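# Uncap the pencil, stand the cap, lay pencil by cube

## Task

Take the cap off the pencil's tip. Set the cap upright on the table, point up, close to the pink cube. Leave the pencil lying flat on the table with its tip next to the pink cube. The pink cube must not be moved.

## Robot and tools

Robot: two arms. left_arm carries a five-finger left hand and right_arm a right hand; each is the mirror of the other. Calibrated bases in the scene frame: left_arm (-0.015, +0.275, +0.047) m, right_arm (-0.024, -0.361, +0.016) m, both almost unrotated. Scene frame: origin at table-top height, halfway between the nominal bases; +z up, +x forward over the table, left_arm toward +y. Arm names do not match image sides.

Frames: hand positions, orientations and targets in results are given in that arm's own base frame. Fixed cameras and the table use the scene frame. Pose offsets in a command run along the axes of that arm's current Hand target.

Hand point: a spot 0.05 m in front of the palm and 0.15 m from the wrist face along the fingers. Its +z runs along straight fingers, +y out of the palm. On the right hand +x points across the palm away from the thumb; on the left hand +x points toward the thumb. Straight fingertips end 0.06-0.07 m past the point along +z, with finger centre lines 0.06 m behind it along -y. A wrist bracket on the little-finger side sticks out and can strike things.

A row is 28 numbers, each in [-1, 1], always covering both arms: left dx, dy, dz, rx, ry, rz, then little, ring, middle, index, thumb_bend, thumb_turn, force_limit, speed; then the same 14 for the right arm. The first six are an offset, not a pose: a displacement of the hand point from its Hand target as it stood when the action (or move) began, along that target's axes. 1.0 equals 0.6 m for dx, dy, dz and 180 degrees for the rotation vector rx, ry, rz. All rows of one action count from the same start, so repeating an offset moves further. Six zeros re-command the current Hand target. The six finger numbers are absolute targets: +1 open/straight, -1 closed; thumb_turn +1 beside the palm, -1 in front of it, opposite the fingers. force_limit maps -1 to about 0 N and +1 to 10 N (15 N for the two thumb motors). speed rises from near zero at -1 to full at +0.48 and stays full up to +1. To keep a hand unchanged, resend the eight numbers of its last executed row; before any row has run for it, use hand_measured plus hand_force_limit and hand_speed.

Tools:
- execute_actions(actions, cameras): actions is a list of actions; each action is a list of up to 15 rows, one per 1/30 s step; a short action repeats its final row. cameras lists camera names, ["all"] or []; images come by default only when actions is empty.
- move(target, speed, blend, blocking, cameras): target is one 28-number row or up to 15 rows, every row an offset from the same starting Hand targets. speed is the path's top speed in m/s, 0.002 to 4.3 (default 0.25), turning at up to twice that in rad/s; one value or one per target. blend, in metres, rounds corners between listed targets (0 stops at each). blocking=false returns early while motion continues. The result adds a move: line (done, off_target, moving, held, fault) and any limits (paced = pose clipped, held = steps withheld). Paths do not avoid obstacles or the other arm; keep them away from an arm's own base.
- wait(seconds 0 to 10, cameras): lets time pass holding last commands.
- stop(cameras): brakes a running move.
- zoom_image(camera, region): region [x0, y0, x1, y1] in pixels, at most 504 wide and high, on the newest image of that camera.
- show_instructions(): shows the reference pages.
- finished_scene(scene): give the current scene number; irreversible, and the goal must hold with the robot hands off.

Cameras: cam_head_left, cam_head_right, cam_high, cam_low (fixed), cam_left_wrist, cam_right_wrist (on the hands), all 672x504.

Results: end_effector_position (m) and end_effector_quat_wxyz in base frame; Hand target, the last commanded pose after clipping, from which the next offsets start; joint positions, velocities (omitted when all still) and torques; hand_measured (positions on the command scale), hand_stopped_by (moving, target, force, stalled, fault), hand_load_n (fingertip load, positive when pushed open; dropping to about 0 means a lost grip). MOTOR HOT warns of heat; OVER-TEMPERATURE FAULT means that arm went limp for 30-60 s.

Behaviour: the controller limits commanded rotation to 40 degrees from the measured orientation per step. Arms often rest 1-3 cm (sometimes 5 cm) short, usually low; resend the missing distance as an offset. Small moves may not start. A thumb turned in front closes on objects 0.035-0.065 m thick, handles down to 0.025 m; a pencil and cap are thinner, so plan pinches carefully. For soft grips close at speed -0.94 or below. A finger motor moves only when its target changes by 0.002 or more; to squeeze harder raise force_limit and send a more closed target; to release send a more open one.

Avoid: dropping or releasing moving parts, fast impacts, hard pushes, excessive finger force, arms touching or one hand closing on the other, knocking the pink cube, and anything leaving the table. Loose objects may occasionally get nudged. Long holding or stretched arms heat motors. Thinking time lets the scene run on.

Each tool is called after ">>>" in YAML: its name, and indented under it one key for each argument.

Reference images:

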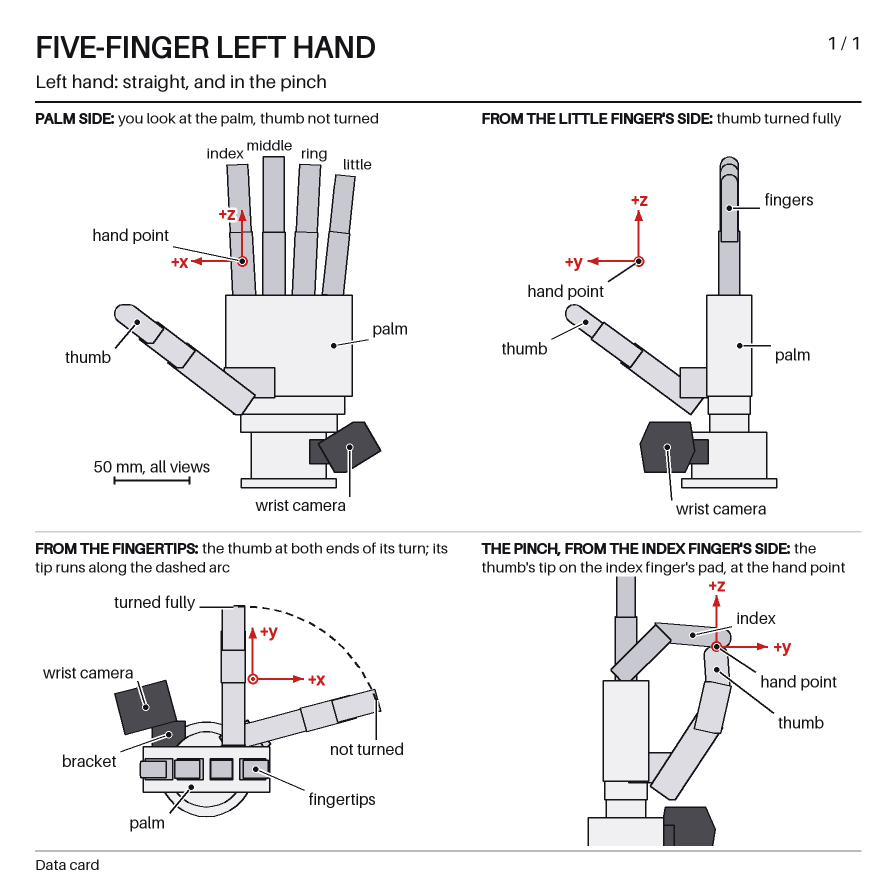

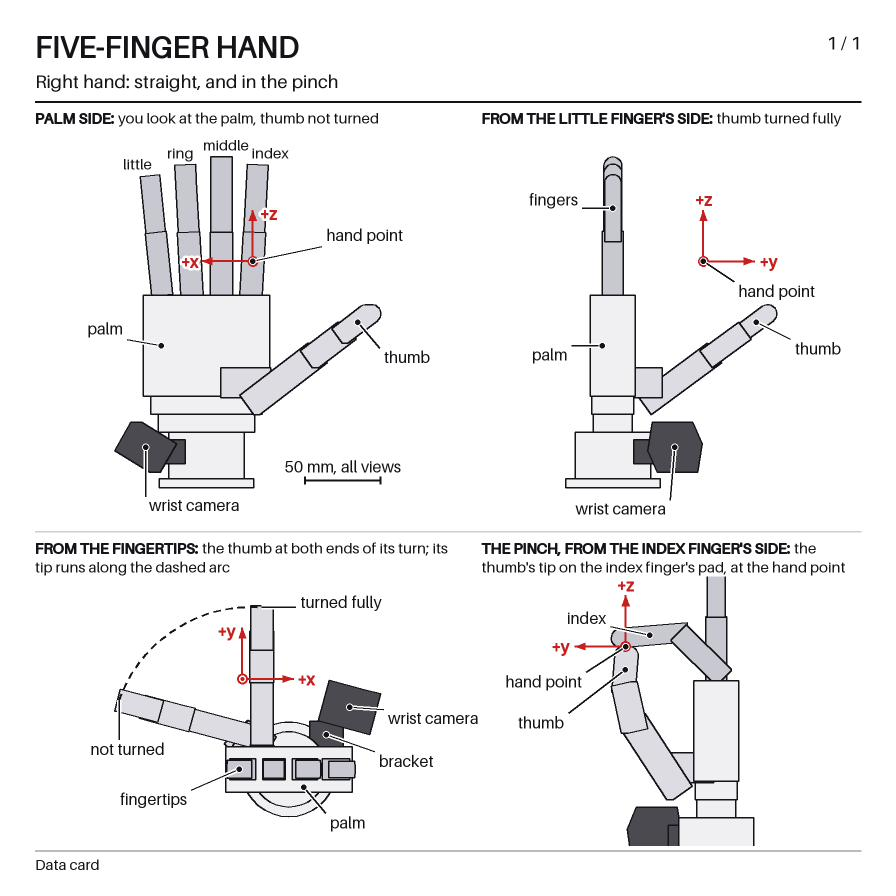

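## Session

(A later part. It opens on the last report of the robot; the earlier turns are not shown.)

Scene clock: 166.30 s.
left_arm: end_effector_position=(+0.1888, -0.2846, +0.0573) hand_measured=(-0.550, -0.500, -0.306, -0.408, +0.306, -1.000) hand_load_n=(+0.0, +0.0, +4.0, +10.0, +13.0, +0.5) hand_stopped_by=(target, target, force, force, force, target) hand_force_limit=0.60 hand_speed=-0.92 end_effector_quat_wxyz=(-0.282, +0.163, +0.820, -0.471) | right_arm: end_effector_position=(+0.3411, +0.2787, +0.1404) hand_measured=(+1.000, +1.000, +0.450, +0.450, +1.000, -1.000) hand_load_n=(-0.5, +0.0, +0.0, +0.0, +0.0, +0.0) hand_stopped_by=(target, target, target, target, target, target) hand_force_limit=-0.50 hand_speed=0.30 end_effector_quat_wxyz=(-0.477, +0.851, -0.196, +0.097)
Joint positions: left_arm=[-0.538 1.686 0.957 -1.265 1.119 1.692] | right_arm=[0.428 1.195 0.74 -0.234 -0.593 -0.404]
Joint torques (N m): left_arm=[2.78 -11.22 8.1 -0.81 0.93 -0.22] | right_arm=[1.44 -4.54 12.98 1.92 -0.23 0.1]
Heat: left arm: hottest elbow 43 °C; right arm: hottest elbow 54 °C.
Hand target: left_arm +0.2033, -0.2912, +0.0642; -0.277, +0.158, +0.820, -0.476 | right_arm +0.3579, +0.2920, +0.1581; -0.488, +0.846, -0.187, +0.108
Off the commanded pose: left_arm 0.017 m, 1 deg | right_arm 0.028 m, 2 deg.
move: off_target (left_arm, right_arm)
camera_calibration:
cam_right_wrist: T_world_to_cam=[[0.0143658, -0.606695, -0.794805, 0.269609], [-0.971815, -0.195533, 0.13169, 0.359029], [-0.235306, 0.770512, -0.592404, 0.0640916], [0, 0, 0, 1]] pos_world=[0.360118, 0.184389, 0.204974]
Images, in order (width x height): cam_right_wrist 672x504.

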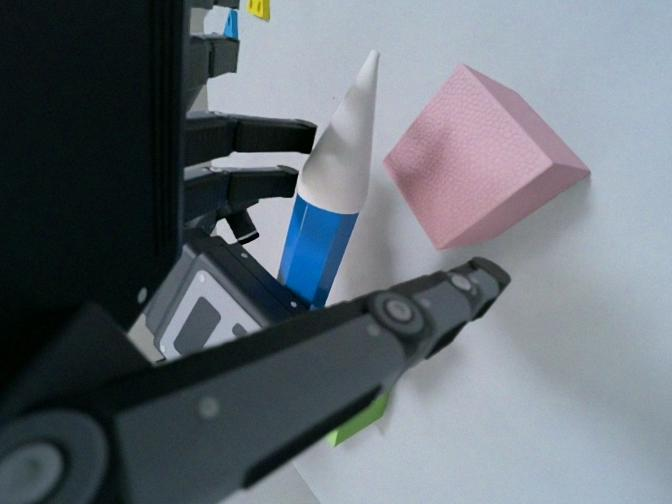

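>>> move:
  target:
    - [0,0,0,0,0,0,-0.55,-0.5,-0.45,-0.5,-0.5,-1,0.6,-0.92,0.0095,-0.0205,0.0,0,0,0,1,1,0.45,0.45,1.0,-1,-0.5,0.3]
    - [0,0,0,0,0,0,-0.55,-0.5,-0.45,-0.5,-0.5,-1,0.6,-0.92,0.0095,-0.0205,0.062,0,0,0,1,1,0.45,0.45,1.0,-1,-0.5,0.3]
  speed: 0.12
  cameras: ["cam_right_wrist"]

>>> zoom_image:
  camera: "cam_right_wrist"
  region: [260, 60, 500, 320]

Scene clock: 169.83 s.
left_arm: end_effector_position=(+0.1888, -0.2846, +0.0573) hand_measured=(-0.550, -0.500, -0.306, -0.408, +0.306, -1.000) hand_load_n=(+0.0, +0.0, +4.5, +10.0, +12.5, +0.0) hand_stopped_by=(target, target, force, force, force, target) hand_force_limit=0.60 hand_speed=-0.92 end_effector_quat_wxyz=(-0.282, +0.163, +0.820, -0.471) | right_arm: end_effector_position=(+0.3514, +0.2833, +0.1507) hand_measured=(+1.000, +1.000, +0.450, +0.450, +1.000, -1.000) hand_load_n=(+0.0, +0.0, +0.0, +0.0, +0.0, +0.0) hand_stopped_by=(target, target, target, target, target, target) hand_force_limit=-0.50 hand_speed=0.30 end_effector_quat_wxyz=(-0.481, +0.849, -0.193, +0.102)
Joint positions: left_arm=[-0.538 1.686 0.957 -1.265 1.119 1.692] | right_arm=[0.428 1.207 0.774 -0.24 -0.592 -0.404]
Joint torques (N m): left_arm=[2.55 -11.22 8.13 -0.81 0.93 -0.21] | right_arm=[1.03 -6.3 9.22 1.48 -0.4 -0.01]
Heat: left arm: hottest elbow 43 °C; right arm: hottest elbow 54 °C.
Hand target: left_arm +0.2033, -0.2912, +0.0642; -0.277, +0.158, +0.820, -0.476 | right_arm +0.3514, +0.2833, +0.1510; -0.481, +0.849, -0.193, +0.102 (not the last commanded pose)
Off the commanded pose: left_arm 0.017 m, 1 deg | right_arm 0.050 m, 1 deg.
move: held (right_arm; a check stopped the path), off_target (left_arm); path passed 1 of 2 targets; limits=held
pose unreachable (right arm): on one or more control steps of this call, first in action 0 (counted from 0), this arm could not follow its commanded pose, so it was not sent that pose on those steps. It may still have moved: this result reports where it is.
cause: moving toward the commanded pose would bring a part of the arm too close to another arm (a part of this arm just beyond joint 6 (wrist roll) and a part of the left arm just beyond its joint 4 (wrist pitch), at the place that arm is still heading or pushing toward).
camera_calibration:
cam_right_wrist: T_world_to_cam=[[0.0248752, -0.601943, -0.798151, 0.275914], [-0.973697, -0.195471, 0.117072, 0.371505], [-0.226486, 0.774245, -0.590972, 0.0647206], [0, 0, 0, 1]] pos_world=[0.369528, 0.188593, 0.214976]
Images, in order (width x height): cam_right_wrist 672x504.

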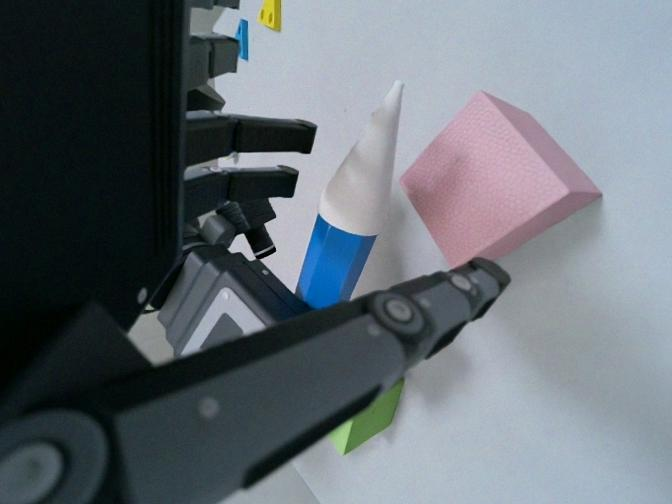

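Scaled by 1.938 from the camera's 672x504 image, which has a finer 960x720 frame.

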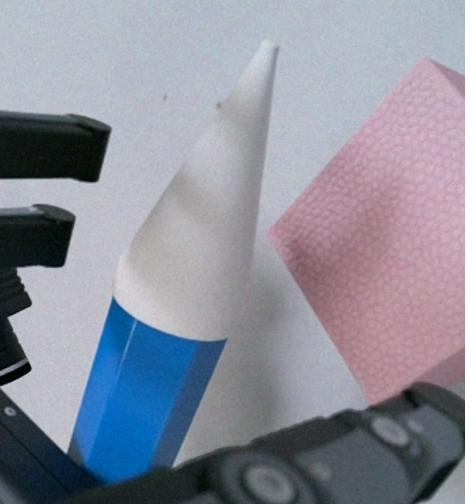

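>>> move:
  target: [0.024,0.0083,0.0083,0,0,0,-0.55,-0.5,-0.45,-0.5,-0.5,-1,0.6,-0.92,-0.0005,-0.0525,-0.0065,-0.1051,0.0018,-0.0036,1,1,0.45,0.45,1.0,-1,-0.5,0.3]
  speed: 0.12
  cameras: ["cam_right_wrist"]

>>> zoom_image:
  camera: "cam_right_wrist"
  region: [260, 60, 500, 320]

Scene clock: 179.83 s.
left_arm: end_effector_position=(+0.1901, -0.2857, +0.0571) hand_measured=(-0.550, -0.500, -0.306, -0.408, +0.306, -1.000) hand_load_n=(+0.0, +0.0, +4.0, +10.0, +13.0, +0.5) hand_stopped_by=(target, target, force, force, force, target) hand_force_limit=0.60 hand_speed=-0.92 end_effector_quat_wxyz=(-0.278, +0.165, +0.820, -0.473) | right_arm: end_effector_position=(+0.3422, +0.2825, +0.1631) hand_measured=(+1.000, +1.000, +0.450, +0.450, +1.000, -1.000) hand_load_n=(+0.0, +0.0, +0.0, +0.0, +0.0, +0.0) hand_stopped_by=(target, target, target, target, target, target) hand_force_limit=-0.50 hand_speed=0.30 end_effector_quat_wxyz=(-0.326, +0.918, -0.216, +0.063)
Joint positions: left_arm=[-0.538 1.685 0.957 -1.257 1.121 1.692] | right_arm=[0.531 1.302 1.036 -0.726 -0.371 -0.466]
Joint torques (N m): left_arm=[2.2 -13.39 4.57 -0.16 0.94 -0.31] | right_arm=[1.9 -6.24 13.98 0.69 -0.2 -0.09]
Heat: left arm: hottest elbow 42 °C; right arm: hottest elbow 53 °C.
Hand target: left_arm +0.1888, -0.2848, +0.0624; -0.276, +0.158, +0.820, -0.476 | right_arm +0.3569, +0.2950, +0.1799; -0.334, +0.917, -0.204, +0.074
Off the commanded pose: left_arm 0.005 m, 1 deg | right_arm 0.026 m, 2 deg.
move: off_target (right_arm)
camera_calibration:
cam_right_wrist: T_world_to_cam=[[-0.092559, -0.8171, -0.569017, 0.349116], [-0.938266, -0.119719, 0.324537, 0.293575], [-0.333301, 0.563929, -0.755576, 0.193347], [0, 0, 0, 1]] pos_world=[0.372208, 0.211376, 0.249465]
Images, in order (width x height): cam_right_wrist 672x504.

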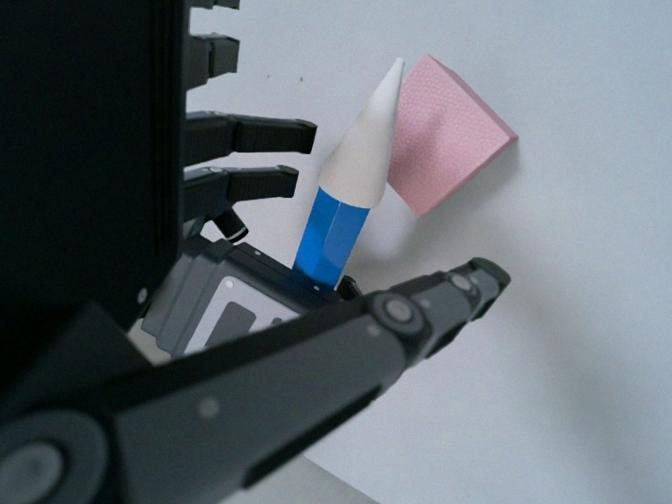

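Scaled by 1.938 from the camera's 672x504 image, which has a finer 960x720 frame.

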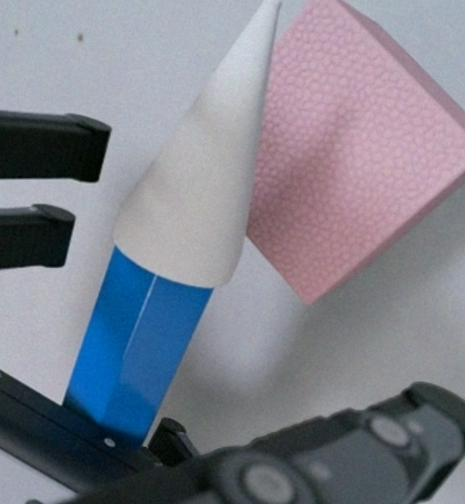

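>>> move:
  target: [0,0,0,0,0,0,-0.55,-0.5,-0.45,-0.5,-0.5,-1,0.6,-0.92,0.0107,-0.0037,0.08,0,0,0,1,1,0.45,0.45,1.0,-1,-0.5,0.3]
  speed: 0.15
  cameras: ["cam_right_wrist"]

>>> zoom_image:
  camera: "cam_right_wrist"
  region: [260, 60, 500, 320]

Scene clock: 182.80 s.
left_arm: end_effector_position=(+0.1901, -0.2857, +0.0571) hand_measured=(-0.550, -0.500, -0.306, -0.408, +0.306, -1.000) hand_load_n=(+0.0, +0.0, +4.5, +10.5, +13.0, +0.5) hand_stopped_by=(target, target, force, force, force, target) hand_force_limit=0.60 hand_speed=-0.92 end_effector_quat_wxyz=(-0.278, +0.165, +0.820, -0.473) | right_arm: end_effector_position=(+0.3581, +0.3045, +0.1275) hand_measured=(+1.000, +1.000, +0.450, +0.450, +1.000, -1.000) hand_load_n=(+0.0, +0.0, +0.0, +0.0, +0.0, +0.0) hand_stopped_by=(target, target, target, target, target, target) hand_force_limit=-0.50 hand_speed=0.30 end_effector_quat_wxyz=(-0.318, +0.923, -0.209, +0.059)
Joint positions: left_arm=[-0.538 1.685 0.957 -1.257 1.121 1.692] | right_arm=[0.56 1.409 1.046 -0.641 -0.355 -0.461]
Joint torques (N m): left_arm=[2.14 -13.39 4.57 -0.16 0.94 -0.31] | right_arm=[1.96 -7.12 13.5 1.48 -0.23 0.1]
Heat: left arm: hottest elbow 42 °C; right arm: hottest elbow 53 °C.
Hand target: left_arm +0.1888, -0.2848, +0.0624; -0.276, +0.158, +0.820, -0.476 | right_arm +0.3764, +0.3218, +0.1446; -0.334, +0.917, -0.204, +0.074
Off the commanded pose: left_arm 0.005 m, 1 deg | right_arm 0.030 m, 3 deg.
move: off_target (right_arm)
camera_calibration:
cam_right_wrist: T_world_to_cam=[[-0.0829635, -0.827748, -0.554933, 0.346281], [-0.934139, -0.129376, 0.332635, 0.323146], [-0.347132, 0.545981, -0.762498, 0.170638], [0, 0, 0, 1]] pos_world=[0.389826, 0.235275, 0.214784]
Images, in order (width x height): cam_right_wrist 672x504.

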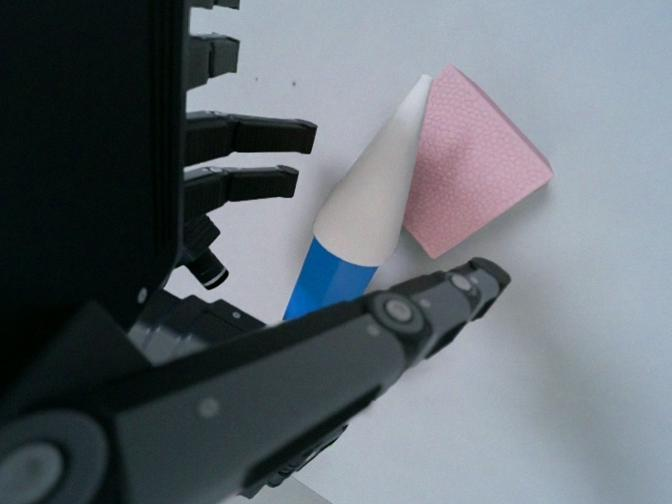

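Scaled by 1.938 from the camera's 672x504 image, which has a finer 960x720 frame.

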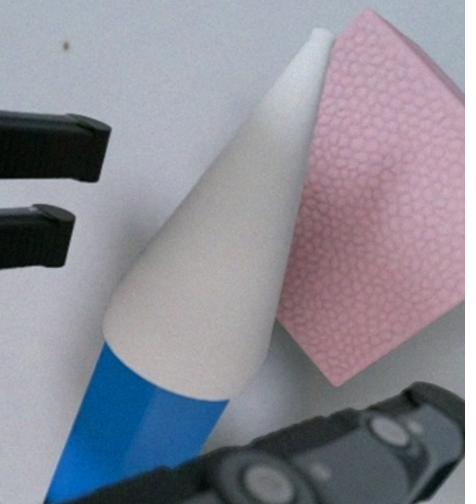

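>>> move:
  target: [0,0,0,0,0,0,-0.55,-0.5,-0.45,-0.5,-0.5,-1,0.6,-0.92,0.0015,-0.0075,0.0185,0,0,0,1,1,0.45,0.45,1.0,-1,-0.5,0.3]
  speed: 0.1
  cameras: ["cam_right_wrist"]

>>> zoom_image:
  camera: "cam_right_wrist"
  region: [260, 60, 500, 320]

Scene clock: 185.00 s.
left_arm: end_effector_position=(+0.1901, -0.2857, +0.0571) hand_measured=(-0.550, -0.500, -0.306, -0.408, +0.306, -1.000) hand_load_n=(+0.0, +0.5, +4.0, +10.0, +13.0, +0.5) hand_stopped_by=(target, target, force, force, force, target) hand_force_limit=0.60 hand_speed=-0.92 end_effector_quat_wxyz=(-0.278, +0.165, +0.820, -0.473) | right_arm: end_effector_position=(+0.3604, +0.3080, +0.1258) hand_measured=(+1.000, +1.000, +0.450, +0.450, +1.000, -1.000) hand_load_n=(-0.5, +0.0, -0.5, +0.0, +0.0, +0.0) hand_stopped_by=(target, target, target, target, target, target) hand_force_limit=-0.50 hand_speed=0.30 end_effector_quat_wxyz=(-0.319, +0.923, -0.209, +0.061)
Joint positions: left_arm=[-0.538 1.685 0.957 -1.257 1.121 1.692] | right_arm=[0.564 1.418 1.049 -0.631 -0.352 -0.457]
Joint torques (N m): left_arm=[2.2 -13.39 4.57 -0.16 0.95 -0.31] | right_arm=[0.91 -9.11 9.21 0.85 -0.35 -0.01]
Heat: left arm: hottest elbow 41 °C; right arm: hottest elbow 54 °C.
Hand target: left_arm +0.1888, -0.2848, +0.0624; -0.276, +0.158, +0.820, -0.476 | right_arm +0.3599, +0.3074, +0.1267; -0.319, +0.922, -0.209, +0.061 (not the last commanded pose)
Off the commanded pose: left_arm 0.005 m, 1 deg | right_arm 0.034 m, 2 deg.
move: held (right_arm; a check stopped the path); limits=held
pose unreachable (right arm): on one or more control steps of this call, first in action 0 (counted from 0), this arm could not follow its commanded pose, so it was not sent that pose on those steps. It may still have moved: this result reports where it is.
cause: moving toward the commanded pose would bring a part of the arm too close to another arm (a part of this arm just beyond joint 6 (wrist roll) and a part of the left arm just beyond its joint 4 (wrist pitch), 28 mm apart when this arm was first held).
camera_calibration:
cam_right_wrist: T_world_to_cam=[[-0.0815409, -0.827011, -0.556241, 0.347855], [-0.935332, -0.129268, 0.329307, 0.327078], [-0.344245, 0.547122, -0.762989, 0.166846], [0, 0, 0, 1]] pos_world=[0.391727, 0.238676, 0.213084]
Images, in order (width x height): cam_right_wrist 672x504.

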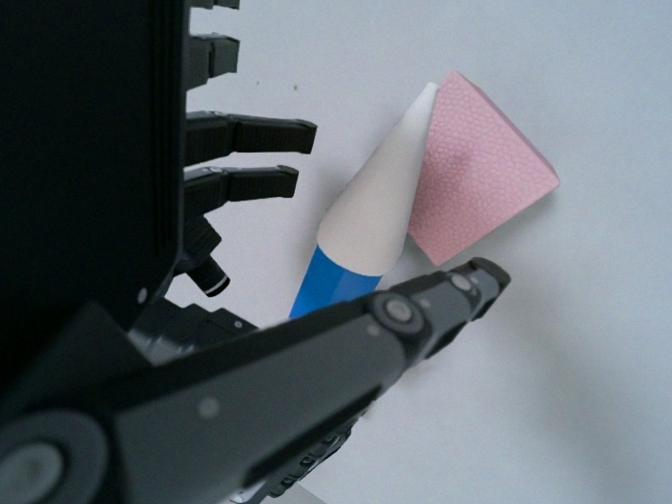

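Scaled by 1.938 from the camera's 672x504 image, which has a finer 960x720 frame.

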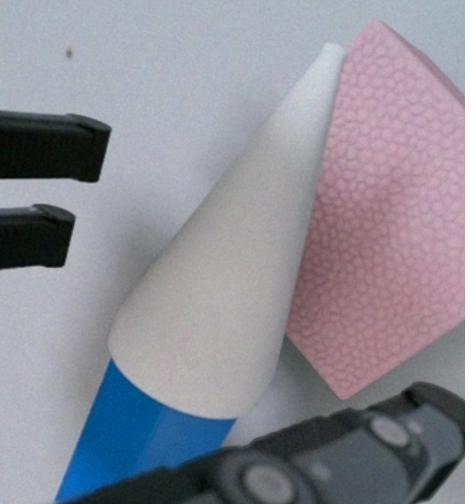

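>>> move:
  target: [0,0,0,0,0,0,-0.55,-0.5,-0.45,-0.5,-0.5,-1,0.6,-0.92,0,0,0,0,0,0,-0.9,-0.9,0.45,0.45,1.0,-1,-0.5,0.3]
  speed: 0.1

>>> move:
  target: [0,0,0,0,0,0,-0.55,-0.5,-0.45,-0.5,-0.5,-1,0.6,-0.92,0.025,-0.035,0.035,0,0,0,-0.9,-0.9,0.45,0.45,1.0,-1,-0.5,0.3]
  speed: 0.1
  cameras: ["cam_right_wrist","cam_head_left"]

>>> zoom_image:
  camera: "cam_right_wrist"
  region: [260, 60, 500, 320]

Scene clock: 187.77 s.
left_arm: end_effector_position=(+0.1901, -0.2857, +0.0572) hand_measured=(-0.550, -0.500, -0.306, -0.408, +0.306, -1.000) hand_load_n=(+0.0, +0.0, +4.0, +10.0, +12.5, +0.5) hand_stopped_by=(target, target, force, force, force, target) hand_force_limit=0.60 hand_speed=-0.92 end_effector_quat_wxyz=(-0.278, +0.165, +0.819, -0.473) | right_arm: end_effector_position=(+0.3604, +0.3080, +0.1258) hand_measured=(-0.900, -0.900, +0.450, +0.450, +1.000, -1.000) hand_load_n=(+0.0, +0.0, +0.0, +0.0, +0.0, +0.0) hand_stopped_by=(target, target, target, target, target, target) hand_force_limit=-0.50 hand_speed=0.30 end_effector_quat_wxyz=(-0.319, +0.923, -0.209, +0.061)
Joint positions: left_arm=[-0.538 1.685 0.957 -1.257 1.122 1.692] | right_arm=[0.564 1.418 1.049 -0.631 -0.352 -0.457]
Joint torques (N m): left_arm=[2.14 -13.39 4.59 -0.16 0.94 -0.31] | right_arm=[0.97 -8.88 9.06 1.06 -0.34 -0.02]
Heat: left arm: hottest elbow 41 °C; right arm: hottest elbow 54 °C.
Hand target: left_arm +0.1888, -0.2848, +0.0624; -0.276, +0.158, +0.820, -0.476 | right_arm +0.3599, +0.3074, +0.1267; -0.319, +0.922, -0.209, +0.061
Off the commanded pose: left_arm 0.005 m, 1 deg | right_arm 0.001 m, 0 deg.
move: done

Scene clock: 188.87 s.
left_arm: end_effector_position=(+0.1901, -0.2857, +0.0572) hand_measured=(-0.550, -0.500, -0.306, -0.408, +0.306, -1.000) hand_load_n=(+0.0, +0.0, +4.0, +10.0, +12.5, +0.5) hand_stopped_by=(target, target, force, force, force, target) hand_force_limit=0.60 hand_speed=-0.92 end_effector_quat_wxyz=(-0.278, +0.165, +0.819, -0.473) | right_arm: end_effector_position=(+0.3680, +0.3128, +0.1078) hand_measured=(-0.900, -0.900, +0.450, +0.450, +1.000, -1.000) hand_load_n=(+0.0, +0.0, +0.0, +0.0, +0.0, +0.0) hand_stopped_by=(target, target, target, target, target, target) hand_force_limit=-0.50 hand_speed=0.30 end_effector_quat_wxyz=(-0.306, +0.927, -0.213, +0.048)
Joint positions: left_arm=[-0.538 1.685 0.957 -1.257 1.122 1.692] | right_arm=[0.564 1.481 1.074 -0.631 -0.352 -0.457]
Joint torques (N m): left_arm=[2.2 -13.39 4.59 -0.16 0.94 -0.31] | right_arm=[1.32 -7.65 12.96 1.36 -0.21 0.05]
Heat: left arm: hottest elbow 41 °C; right arm: hottest elbow 54 °C.
Hand target: left_arm +0.1888, -0.2848, +0.0624; -0.276, +0.158, +0.820, -0.476 | right_arm +0.3859, +0.3278, +0.1227; -0.319, +0.922, -0.209, +0.061
Off the commanded pose: left_arm 0.005 m, 1 deg | right_arm 0.028 m, 2 deg.
move: off_target (right_arm)
camera_calibration:
cam_right_wrist: T_world_to_cam=[[-0.0993154, -0.838295, -0.536094, 0.350438], [-0.924083, -0.122122, 0.362156, 0.330841], [-0.369063, 0.531363, -0.762526, 0.167133], [0, 0, 0, 1]] pos_world=[0.40221, 0.245365, 0.195495]
Images, in order (width x height): cam_head_left 672x504, cam_right_wrist 672x504.

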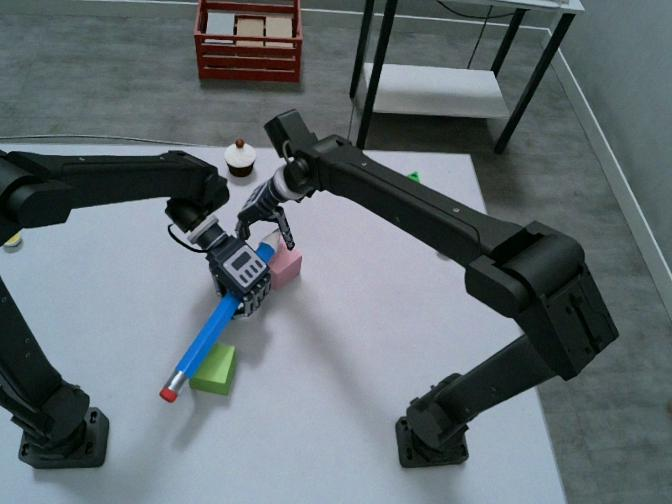

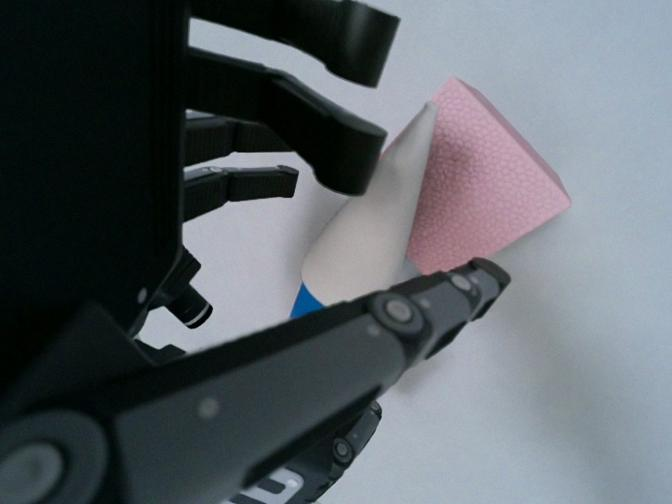

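Scaled by 1.938 from the camera's 672x504 image, which has a finer 960x720 frame.

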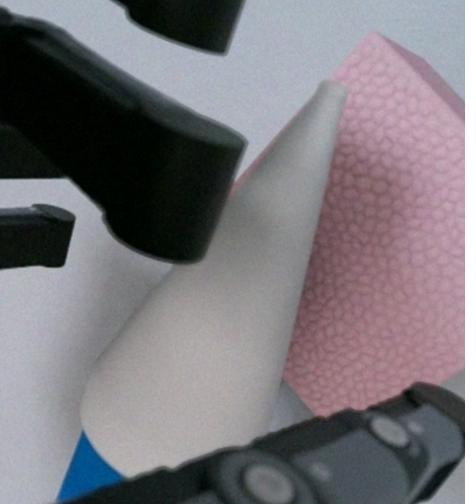

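>>> move:
  target: [0,0,0,0,0,0,-0.55,-0.5,-0.45,-0.5,-0.5,-1,0.6,-0.92,0,-0.0133,-0.0255,0,0,0,-0.9,-0.9,0.45,0.45,1.0,-1,-0.5,0.3]
  speed: 0.1
  cameras: ["cam_right_wrist"]

>>> zoom_image:
  camera: "cam_right_wrist"
  region: [260, 60, 500, 320]

Scene clock: 196.07 s.
left_arm: end_effector_position=(+0.1901, -0.2857, +0.0572) hand_measured=(-0.550, -0.500, -0.306, -0.408, +0.306, -1.000) hand_load_n=(+0.0, +0.0, +4.5, +10.0, +12.5, +0.5) hand_stopped_by=(target, target, force, force, force, target) hand_force_limit=0.60 hand_speed=-0.92 end_effector_quat_wxyz=(-0.278, +0.165, +0.819, -0.473) | right_arm: end_effector_position=(+0.3686, +0.3132, +0.1149) hand_measured=(-0.900, -0.900, +0.450, +0.450, +1.000, -1.000) hand_load_n=(+0.0, +0.0, -0.5, +0.0, +0.0, +0.0) hand_stopped_by=(target, target, target, target, target, target) hand_force_limit=-0.50 hand_speed=0.30 end_effector_quat_wxyz=(-0.302, +0.928, -0.215, +0.044)
Joint positions: left_arm=[-0.538 1.685 0.957 -1.257 1.122 1.692] | right_arm=[0.564 1.481 1.096 -0.663 -0.352 -0.457]
Joint torques (N m): left_arm=[2.2 -13.39 4.57 -0.16 0.94 -0.31] | right_arm=[0.85 -9.35 13.22 0.72 -0.31 0.04]
Heat: left arm: hottest elbow 40 °C; right arm: hottest elbow 57 °C.
Hand target: left_arm +0.1888, -0.2848, +0.0624; -0.276, +0.158, +0.820, -0.476 | right_arm +0.3849, +0.3248, +0.1396; -0.319, +0.922, -0.209, +0.061
Off the commanded pose: left_arm 0.005 m, 1 deg | right_arm 0.032 m, 3 deg.
move: off_target (right_arm)
camera_calibration:
cam_right_wrist: T_world_to_cam=[[-0.103809, -0.841105, -0.530816, 0.356531], [-0.920995, -0.120195, 0.370569, 0.326101], [-0.375489, 0.527348, -0.762176, 0.17619], [0, 0, 0, 1]] pos_world=[0.403506, 0.246163, 0.202697]
Images, in order (width x height): cam_right_wrist 672x504.

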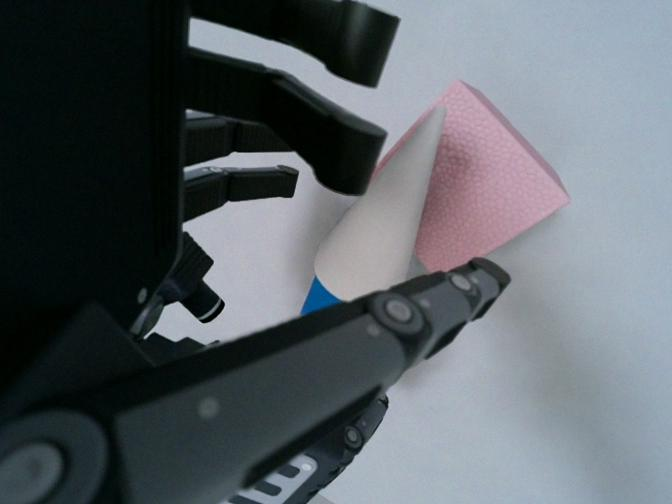

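Scaled by 1.938 from the camera's 672x504 image, which has a finer 960x720 frame.

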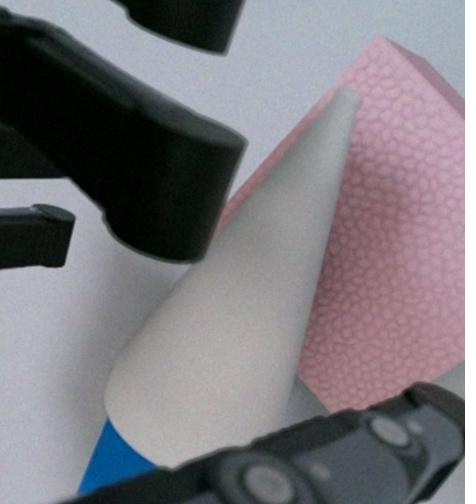

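>>> execute_actions:
  actions:
    - [[0,0,0,0,0,0,-0.55,-0.5,-0.45,-0.5,-0.5,-1,0.6,-0.92,0,0,0,0,0,0,-0.9,-0.9,-0.1,-0.1,0.9,-1,-0.5,-0.5]]
  cameras: ["cam_right_wrist"]

>>> zoom_image:
  camera: "cam_right_wrist"
  region: [260, 60, 500, 320]

Scene clock: 198.27 s.
left_arm: end_effector_position=(+0.1901, -0.2857, +0.0572) hand_measured=(-0.550, -0.500, -0.306, -0.408, +0.306, -1.000) hand_load_n=(+0.0, +0.0, +4.0, +10.0, +13.0, +0.5) hand_stopped_by=(target, target, force, force, force, target) hand_force_limit=0.60 hand_speed=-0.92 end_effector_quat_wxyz=(-0.278, +0.165, +0.819, -0.473) | right_arm: end_effector_position=(+0.3686, +0.3132, +0.1149) hand_measured=(-0.900, -0.900, -0.100, -0.100, +0.900, -1.000) hand_load_n=(+0.0, +0.0, +0.5, +0.0, +0.0, +0.0) hand_stopped_by=(target, target, target, target, target, target) hand_force_limit=-0.50 hand_speed=-0.50 end_effector_quat_wxyz=(-0.302, +0.928, -0.215, +0.044)
Joint positions: left_arm=[-0.538 1.685 0.957 -1.257 1.122 1.692] | right_arm=[0.564 1.481 1.096 -0.663 -0.352 -0.457]
Joint torques (N m): left_arm=[2.14 -13.45 4.59 -0.16 0.94 -0.31] | right_arm=[0.5 -9.47 13.22 0.66 -0.29 0]
Heat: left arm: hottest elbow 40 °C; right arm: hottest elbow 58 °C.
Hand target: left_arm +0.1888, -0.2848, +0.0624; -0.276, +0.158, +0.820, -0.476 | right_arm +0.3849, +0.3248, +0.1396; -0.319, +0.922, -0.209, +0.061
Off the commanded pose: left_arm 0.005 m, 1 deg | right_arm 0.032 m, 3 deg.
camera_calibration:
cam_right_wrist: T_world_to_cam=[[-0.103809, -0.841105, -0.530816, 0.356531], [-0.920995, -0.120195, 0.370569, 0.326101], [-0.375489, 0.527348, -0.762176, 0.17619], [0, 0, 0, 1]] pos_world=[0.403506, 0.246163, 0.202697]
Images, in order (width x height): cam_right_wrist 672x504.

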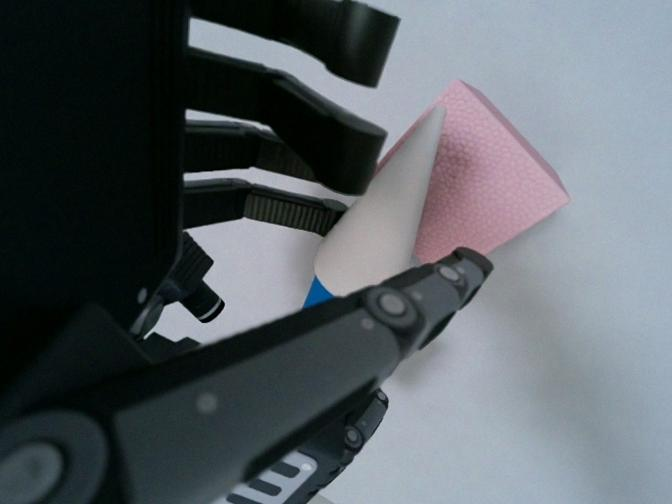

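Scaled by 1.938 from the camera's 672x504 image, which has a finer 960x720 frame.

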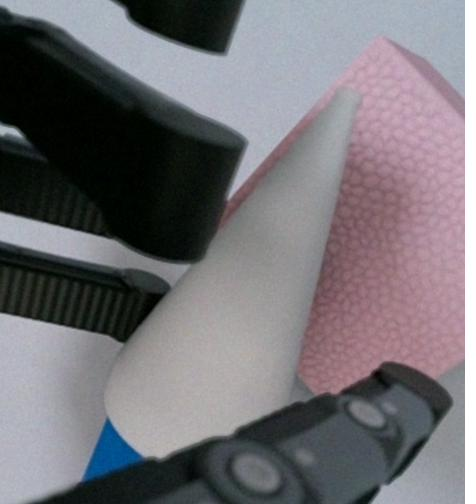

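>>> execute_actions:
  actions:
    - [[0,0,0,0,0,0,-0.55,-0.5,-0.45,-0.5,-0.5,-1,0.6,-0.92,0,0,0,0,0,0,-0.9,-0.9,-0.5,-0.5,0.3,-1,-0.5,-0.8]]
  cameras: ["cam_right_wrist"]

Scene clock: 199.83 s.
left_arm: end_effector_position=(+0.1912, -0.2874, +0.0603) hand_measured=(-0.550, -0.500, -0.306, -0.408, +0.306, -1.000) hand_load_n=(+0.0, +0.0, +4.5, +10.0, +13.0, +0.0) hand_stopped_by=(target, target, force, force, force, target) hand_force_limit=0.60 hand_speed=-0.92 end_effector_quat_wxyz=(-0.272, +0.171, +0.817, -0.479) | right_arm: end_effector_position=(+0.3688, +0.3132, +0.1150) hand_measured=(-0.900, -0.900, -0.298, -0.190, +0.762, -1.000) hand_load_n=(+0.0, +0.0, +4.0, +0.0, +4.5, +0.0) hand_stopped_by=(target, target, force, force, force, target) hand_force_limit=-0.50 hand_speed=-0.80 end_effector_quat_wxyz=(-0.302, +0.928, -0.215, +0.045)
Joint positions: left_arm=[-0.538 1.675 0.957 -1.257 1.129 1.703] | right_arm=[0.564 1.481 1.097 -0.663 -0.351 -0.457]
Joint torques (N m): left_arm=[2.14 -12.57 4.67 -0.17 0.69 -0.43] | right_arm=[1.38 -9.58 13.26 0.76 -0.31 0.02]
Heat: left arm: hottest elbow 40 °C; right arm: hottest elbow 58 °C.
Hand target: left_arm +0.1888, -0.2847, +0.0623; -0.277, +0.158, +0.820, -0.476 | right_arm +0.3849, +0.3248, +0.1395; -0.319, +0.923, -0.209, +0.061
Off the commanded pose: left_arm 0.004 m, 2 deg | right_arm 0.032 m, 3 deg.
camera_calibration:
cam_right_wrist: T_world_to_cam=[[-0.103773, -0.84126, -0.530578, 0.356633], [-0.921294, -0.119702, 0.369986, 0.326328], [-0.374765, 0.527212, -0.762626, 0.176251], [0, 0, 0, 1]] pos_world=[0.403706, 0.246162, 0.202898]
Images, in order (width x height): cam_right_wrist 672x504.

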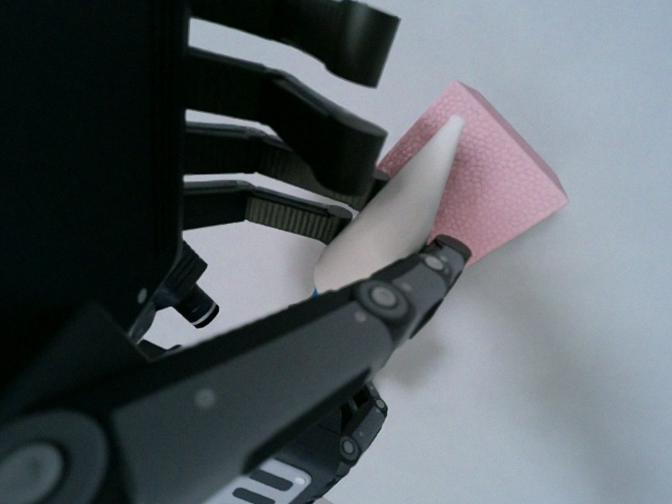

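>>> execute_actions:
  actions:
    - [[0,0,0,0,0,0,-0.55,-0.5,-0.45,-0.5,-0.5,-1,0.6,-0.92,0,0,0,0,0,0,-0.9,-0.9,-0.7,-0.7,0.0,-1,0.4,-0.9]]

>>> wait:
  seconds: 1.0
  cameras: ["cam_right_wrist","cam_left_wrist","cam_low"]

Scene clock: 201.40 s.
left_arm: end_effector_position=(+0.1914, -0.2876, +0.0606) hand_measured=(-0.550, -0.500, -0.306, -0.408, +0.306, -1.000) hand_load_n=(+0.0, +0.0, +4.5, +10.0, +13.0, +0.5) hand_stopped_by=(target, target, force, force, force, target) hand_force_limit=0.60 hand_speed=-0.92 end_effector_quat_wxyz=(-0.270, +0.173, +0.816, -0.480) | right_arm: end_effector_position=(+0.3689, +0.3131, +0.1150) hand_measured=(-0.900, -0.900, -0.314, -0.242, +0.750, -1.000) hand_load_n=(+0.0, +0.0, +4.5, +8.0, +13.0, -1.0) hand_stopped_by=(target, target, force, force, force, target) hand_force_limit=0.40 hand_speed=-0.90 end_effector_quat_wxyz=(-0.302, +0.928, -0.215, +0.045)
Joint positions: left_arm=[-0.538 1.674 0.957 -1.257 1.129 1.707] | right_arm=[0.564 1.481 1.097 -0.663 -0.351 -0.457]
Joint torques (N m): left_arm=[2.14 -12.45 4.67 -0.2 0.67 -0.47] | right_arm=[1.03 -9.93 13.23 0.76 -0.32 0.04]
Heat: left arm: hottest elbow 40 °C; right arm: hottest elbow 59 °C.
Hand target: left_arm +0.1888, -0.2848, +0.0624; -0.276, +0.158, +0.820, -0.476 | right_arm +0.3849, +0.3248, +0.1395; -0.319, +0.923, -0.209, +0.061
Off the commanded pose: left_arm 0.004 m, 2 deg | right_arm 0.032 m, 3 deg.

Scene clock: 202.40 s.
left_arm: end_effector_position=(+0.1914, -0.2876, +0.0606) hand_measured=(-0.550, -0.500, -0.306, -0.408, +0.306, -1.000) hand_load_n=(+0.0, +0.0, +4.0, +10.0, +13.0, +0.0) hand_stopped_by=(target, target, force, force, force, target) hand_force_limit=0.60 hand_speed=-0.92 end_effector_quat_wxyz=(-0.270, +0.173, +0.816, -0.480) | right_arm: end_effector_position=(+0.3689, +0.3131, +0.1150) hand_measured=(-0.900, -0.900, -0.314, -0.242, +0.750, -1.000) hand_load_n=(+0.0, +0.0, +4.0, +8.0, +13.0, -1.0) hand_stopped_by=(target, target, force, force, force, target) hand_force_limit=0.40 hand_speed=-0.90 end_effector_quat_wxyz=(-0.302, +0.928, -0.215, +0.045)
Joint positions: left_arm=[-0.538 1.674 0.957 -1.257 1.129 1.707] | right_arm=[0.564 1.481 1.097 -0.663 -0.351 -0.457]
Joint torques (N m): left_arm=[2.2 -12.51 4.68 -0.18 0.67 -0.46] | right_arm=[0.73 -9.88 13.14 0.72 -0.29 0.03]
Heat: left arm: hottest elbow 40 °C; right arm: hottest elbow 59 °C.
Hand target: left_arm +0.1888, -0.2848, +0.0624; -0.276, +0.158, +0.820, -0.476 | right_arm +0.3849, +0.3248, +0.1395; -0.319, +0.923, -0.209, +0.061
Off the commanded pose: left_arm 0.004 m, 2 deg | right_arm 0.032 m, 3 deg.
wait: 1.00 s; at rest by 0.17 s
camera_calibration:
cam_left_wrist: T_world_to_cam=[[-0.249873, -0.343853, 0.905168, -0.101527], [-0.334246, 0.907989, 0.252656, 0.310226], [-0.908759, -0.239417, -0.341813, 0.241718], [0, 0, 0, 1]] pos_world=[0.297986, -0.258721, 0.0961412]
cam_right_wrist: T_world_to_cam=[[-0.103783, -0.8414, -0.530353, 0.356627], [-0.921404, -0.119439, 0.369795, 0.326347], [-0.37449, 0.527048, -0.762874, 0.176231], [0, 0, 0, 1]] pos_world=[0.403706, 0.246162, 0.202899]
Images, in order (width x height): cam_low 672x504, cam_left_wrist 672x504, cam_right_wrist 672x504.

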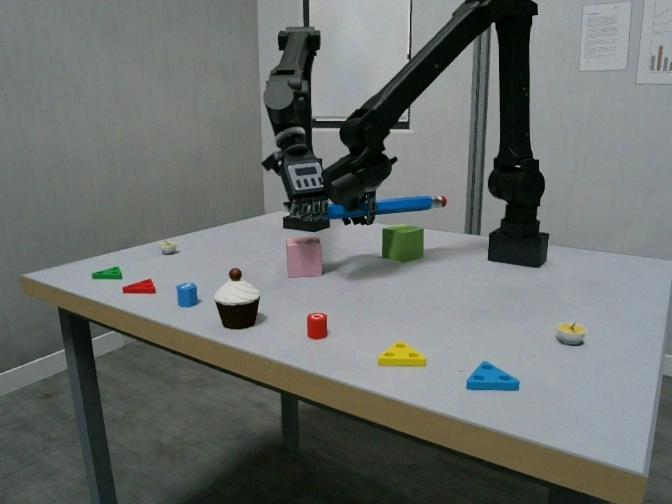

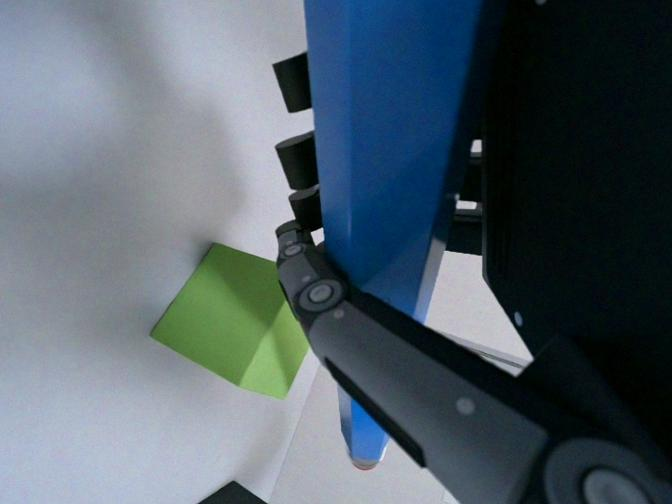

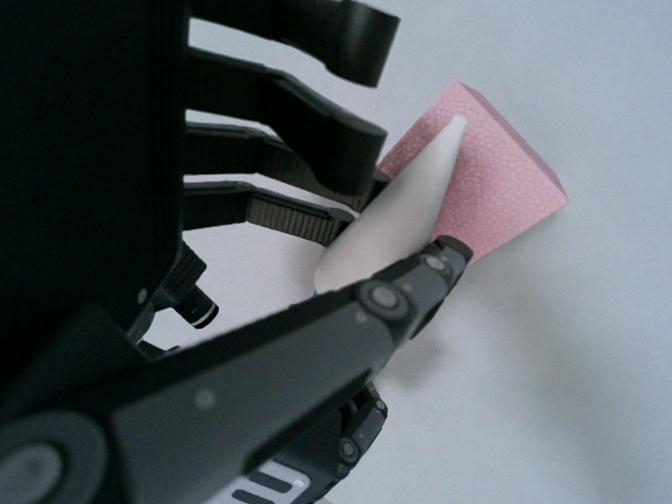

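>>> execute_actions:
  actions:
    - [[0,0,0,0,0,0,-0.62,-0.6,-0.5,-0.6,-0.7,-1,0.9,-0.9,0,0,0,0,0,0,-0.9,-0.9,-0.8,-0.75,-0.1,-1,0.6,-0.92]]

>>> wait:
  seconds: 1.5
  cameras: ["cam_right_wrist","cam_left_wrist"]

Scene clock: 204.17 s.
left_arm: end_effector_position=(+0.1915, -0.2876, +0.0605) hand_measured=(-0.620, -0.600, -0.320, -0.408, +0.304, -1.000) hand_load_n=(+0.0, +0.0, +14.5, +9.0, +15.0, +0.5) hand_stopped_by=(target, target, force, force, force, target) hand_force_limit=0.90 hand_speed=-0.90 end_effector_quat_wxyz=(-0.270, +0.174, +0.816, -0.480) | right_arm: end_effector_position=(+0.3689, +0.3131, +0.1150) hand_measured=(-0.900, -0.900, -0.332, -0.242, +0.752, -1.000) hand_load_n=(+0.0, +0.5, +9.0, +5.5, +15.5, +0.0) hand_stopped_by=(target, target, force, force, force, target) hand_force_limit=0.60 hand_speed=-0.92 end_effector_quat_wxyz=(-0.302, +0.928, -0.215, +0.045)
Joint positions: left_arm=[-0.538 1.674 0.957 -1.257 1.129 1.708] | right_arm=[0.564 1.481 1.097 -0.663 -0.351 -0.457]
Joint torques (N m): left_arm=[2.2 -12.51 4.67 -0.2 0.67 -0.48] | right_arm=[1.08 -9.23 13.18 0.65 -0.33 0.02]
Heat: left arm: hottest elbow 39 °C; right arm: hottest elbow 59 °C.
Hand target: left_arm +0.1888, -0.2848, +0.0624; -0.276, +0.158, +0.820, -0.476 | right_arm +0.3849, +0.3248, +0.1395; -0.319, +0.923, -0.209, +0.061
Off the commanded pose: left_arm 0.004 m, 2 deg | right_arm 0.032 m, 3 deg.

Scene clock: 205.67 s.
left_arm: end_effector_position=(+0.1915, -0.2876, +0.0605) hand_measured=(-0.620, -0.600, -0.320, -0.408, +0.304, -1.000) hand_load_n=(+0.0, +0.5, +14.0, +9.5, +15.0, +0.5) hand_stopped_by=(target, target, force, force, force, target) hand_force_limit=0.90 hand_speed=-0.90 end_effector_quat_wxyz=(-0.270, +0.174, +0.816, -0.480) | right_arm: end_effector_position=(+0.3689, +0.3131, +0.1150) hand_measured=(-0.900, -0.900, -0.332, -0.242, +0.752, -1.000) hand_load_n=(+0.0, +0.0, +9.5, +6.0, +15.5, +0.0) hand_stopped_by=(target, target, force, force, force, target) hand_force_limit=0.60 hand_speed=-0.92 end_effector_quat_wxyz=(-0.302, +0.928, -0.215, +0.045)
Joint positions: left_arm=[-0.538 1.674 0.957 -1.257 1.129 1.708] | right_arm=[0.564 1.481 1.097 -0.663 -0.351 -0.457]
Joint torques (N m): left_arm=[2.2 -12.51 4.68 -0.2 0.67 -0.48] | right_arm=[1.08 -9.47 13.09 0.72 -0.33 0.04]
Heat: left arm: hottest elbow 39 °C; right arm: hottest elbow 60 °C.
Hand target: left_arm +0.1888, -0.2848, +0.0624; -0.276, +0.158, +0.820, -0.476 | right_arm +0.3849, +0.3248, +0.1395; -0.319, +0.923, -0.209, +0.061
Off the commanded pose: left_arm 0.004 m, 2 deg | right_arm 0.032 m, 3 deg.
wait: 1.50 s; at rest by 0.17 s
camera_calibration:
cam_left_wrist: T_world_to_cam=[[-0.2511, -0.34288, 0.905197, -0.100978], [-0.333906, 0.90844, 0.251484, 0.310364], [-0.908546, -0.239103, -0.342599, 0.241938], [0, 0, 0, 1]] pos_world=[0.298088, -0.258723, 0.0962414]
cam_right_wrist: T_world_to_cam=[[-0.103783, -0.8414, -0.530353, 0.356627], [-0.921404, -0.119439, 0.369795, 0.326347], [-0.37449, 0.527048, -0.762874, 0.176231], [0, 0, 0, 1]] pos_world=[0.403706, 0.246162, 0.202899]
Images, in order (width x height): cam_left_wrist 672x504, cam_right_wrist 672x504.

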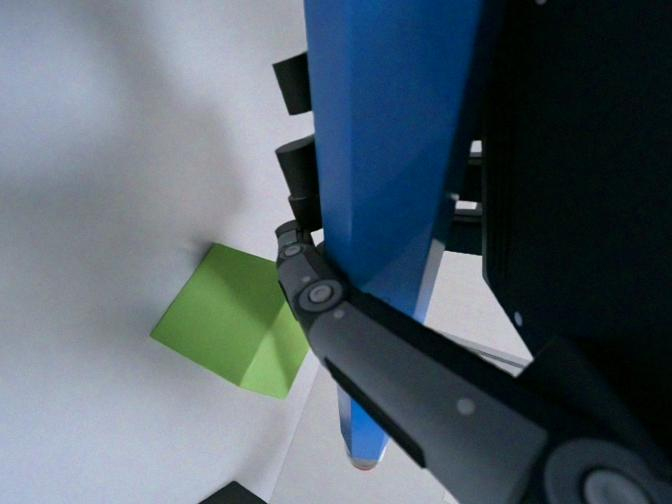

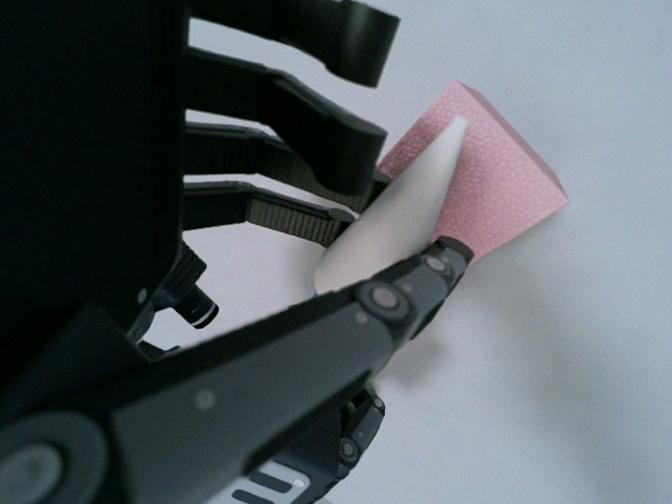

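>>> move:
  target: [0.032,0.0065,0.0062,0,0,0,-0.62,-0.6,-0.5,-0.6,-0.7,-1,0.9,-0.9,0.083,0.006,0,0,0,0,-0.9,-0.9,-0.8,-0.75,-0.1,-1,0.6,-0.92]
  speed: 0.06
  cameras: ["cam_right_wrist","cam_left_wrist","cam_high"]

Scene clock: 208.93 s.
left_arm: end_effector_position=(+0.1746, -0.2772, +0.0587) hand_measured=(-0.620, -0.600, -0.320, -0.408, +0.304, -1.000) hand_load_n=(+0.0, +0.0, +14.5, +9.0, +15.0, +0.5) hand_stopped_by=(target, target, force, force, force, target) hand_force_limit=0.90 hand_speed=-0.90 end_effector_quat_wxyz=(-0.273, +0.170, +0.818, -0.478) | right_arm: end_effector_position=(+0.4097, +0.2938, +0.1239) hand_measured=(-0.900, -0.900, -0.332, -0.242, +0.752, -1.000) hand_load_n=(+0.0, +0.0, +6.5, +5.0, +16.5, +0.5) hand_stopped_by=(target, target, force, force, force, target) hand_force_limit=0.60 hand_speed=-0.92 end_effector_quat_wxyz=(-0.311, +0.924, -0.215, +0.051)
Joint positions: left_arm=[-0.538 1.638 0.901 -1.239 1.127 1.699] | right_arm=[0.481 1.528 1.172 -0.696 -0.395 -0.526]
Joint torques (N m): left_arm=[2.02 -12.51 4.48 -0.24 0.79 -0.45] | right_arm=[0.56 -8.41 13.26 0.64 -0.47 -0.04]
Heat: left arm: hottest elbow 39 °C; right arm: hottest elbow 60 °C.
Hand target: left_arm +0.1712, -0.2753, +0.0633; -0.277, +0.158, +0.820, -0.476 | right_arm +0.4287, +0.3011, +0.1363; -0.319, +0.923, -0.209, +0.061
Off the commanded pose: left_arm 0.006 m, 1 deg | right_arm 0.024 m, 2 deg.
move: off_target (right_arm)
camera_calibration:
cam_left_wrist: T_world_to_cam=[[-0.243859, -0.351552, 0.903849, -0.103525], [-0.334496, 0.905285, 0.261863, 0.294423], [-0.9103, -0.238476, -0.338355, 0.228647], [0, 0, 0, 1]] pos_world=[0.281375, -0.248404, 0.0938368]
cam_right_wrist: T_world_to_cam=[[-0.100297, -0.832713, -0.544546, 0.347133], [-0.927354, -0.120061, 0.354401, 0.362816], [-0.360492, 0.540532, -0.760178, 0.198425], [0, 0, 0, 1]] pos_world=[0.442806, 0.225367, 0.211286]
Images, in order (width x height): cam_high 672x504, cam_left_wrist 672x504, cam_right_wrist 672x504.

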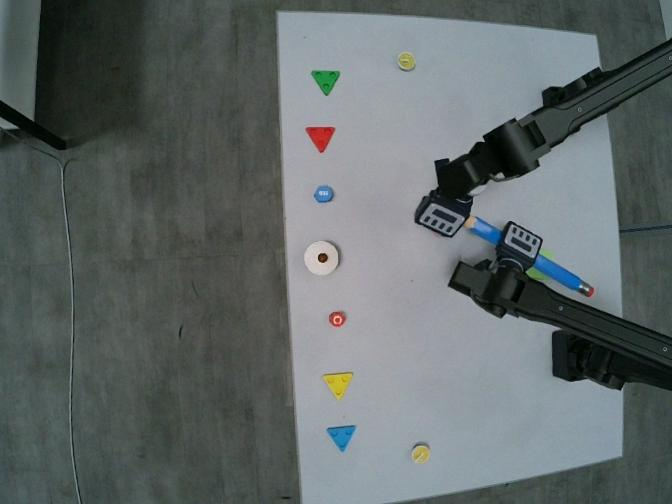

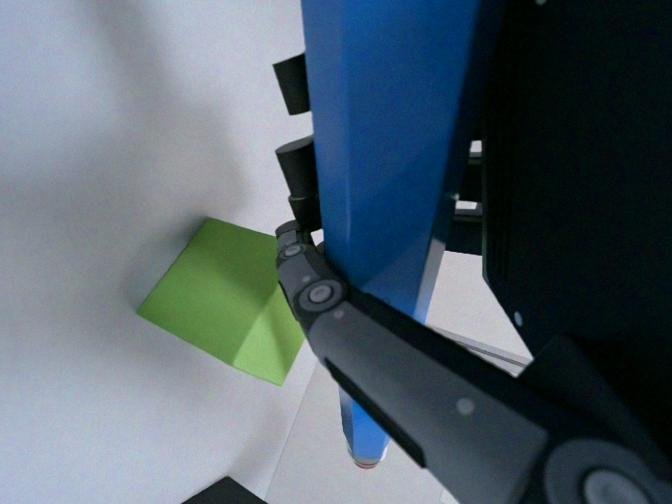

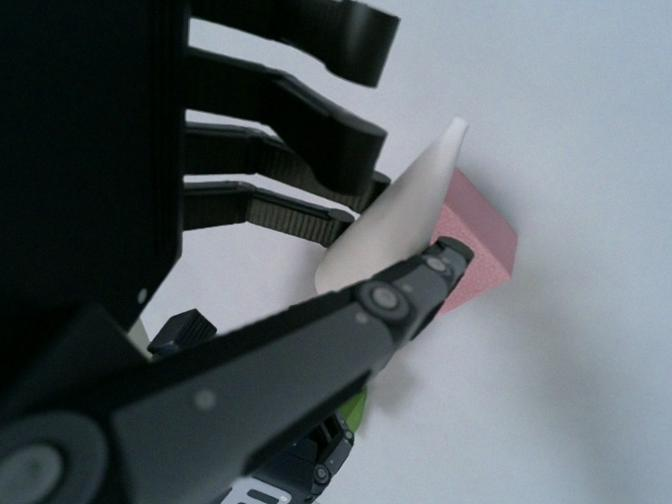

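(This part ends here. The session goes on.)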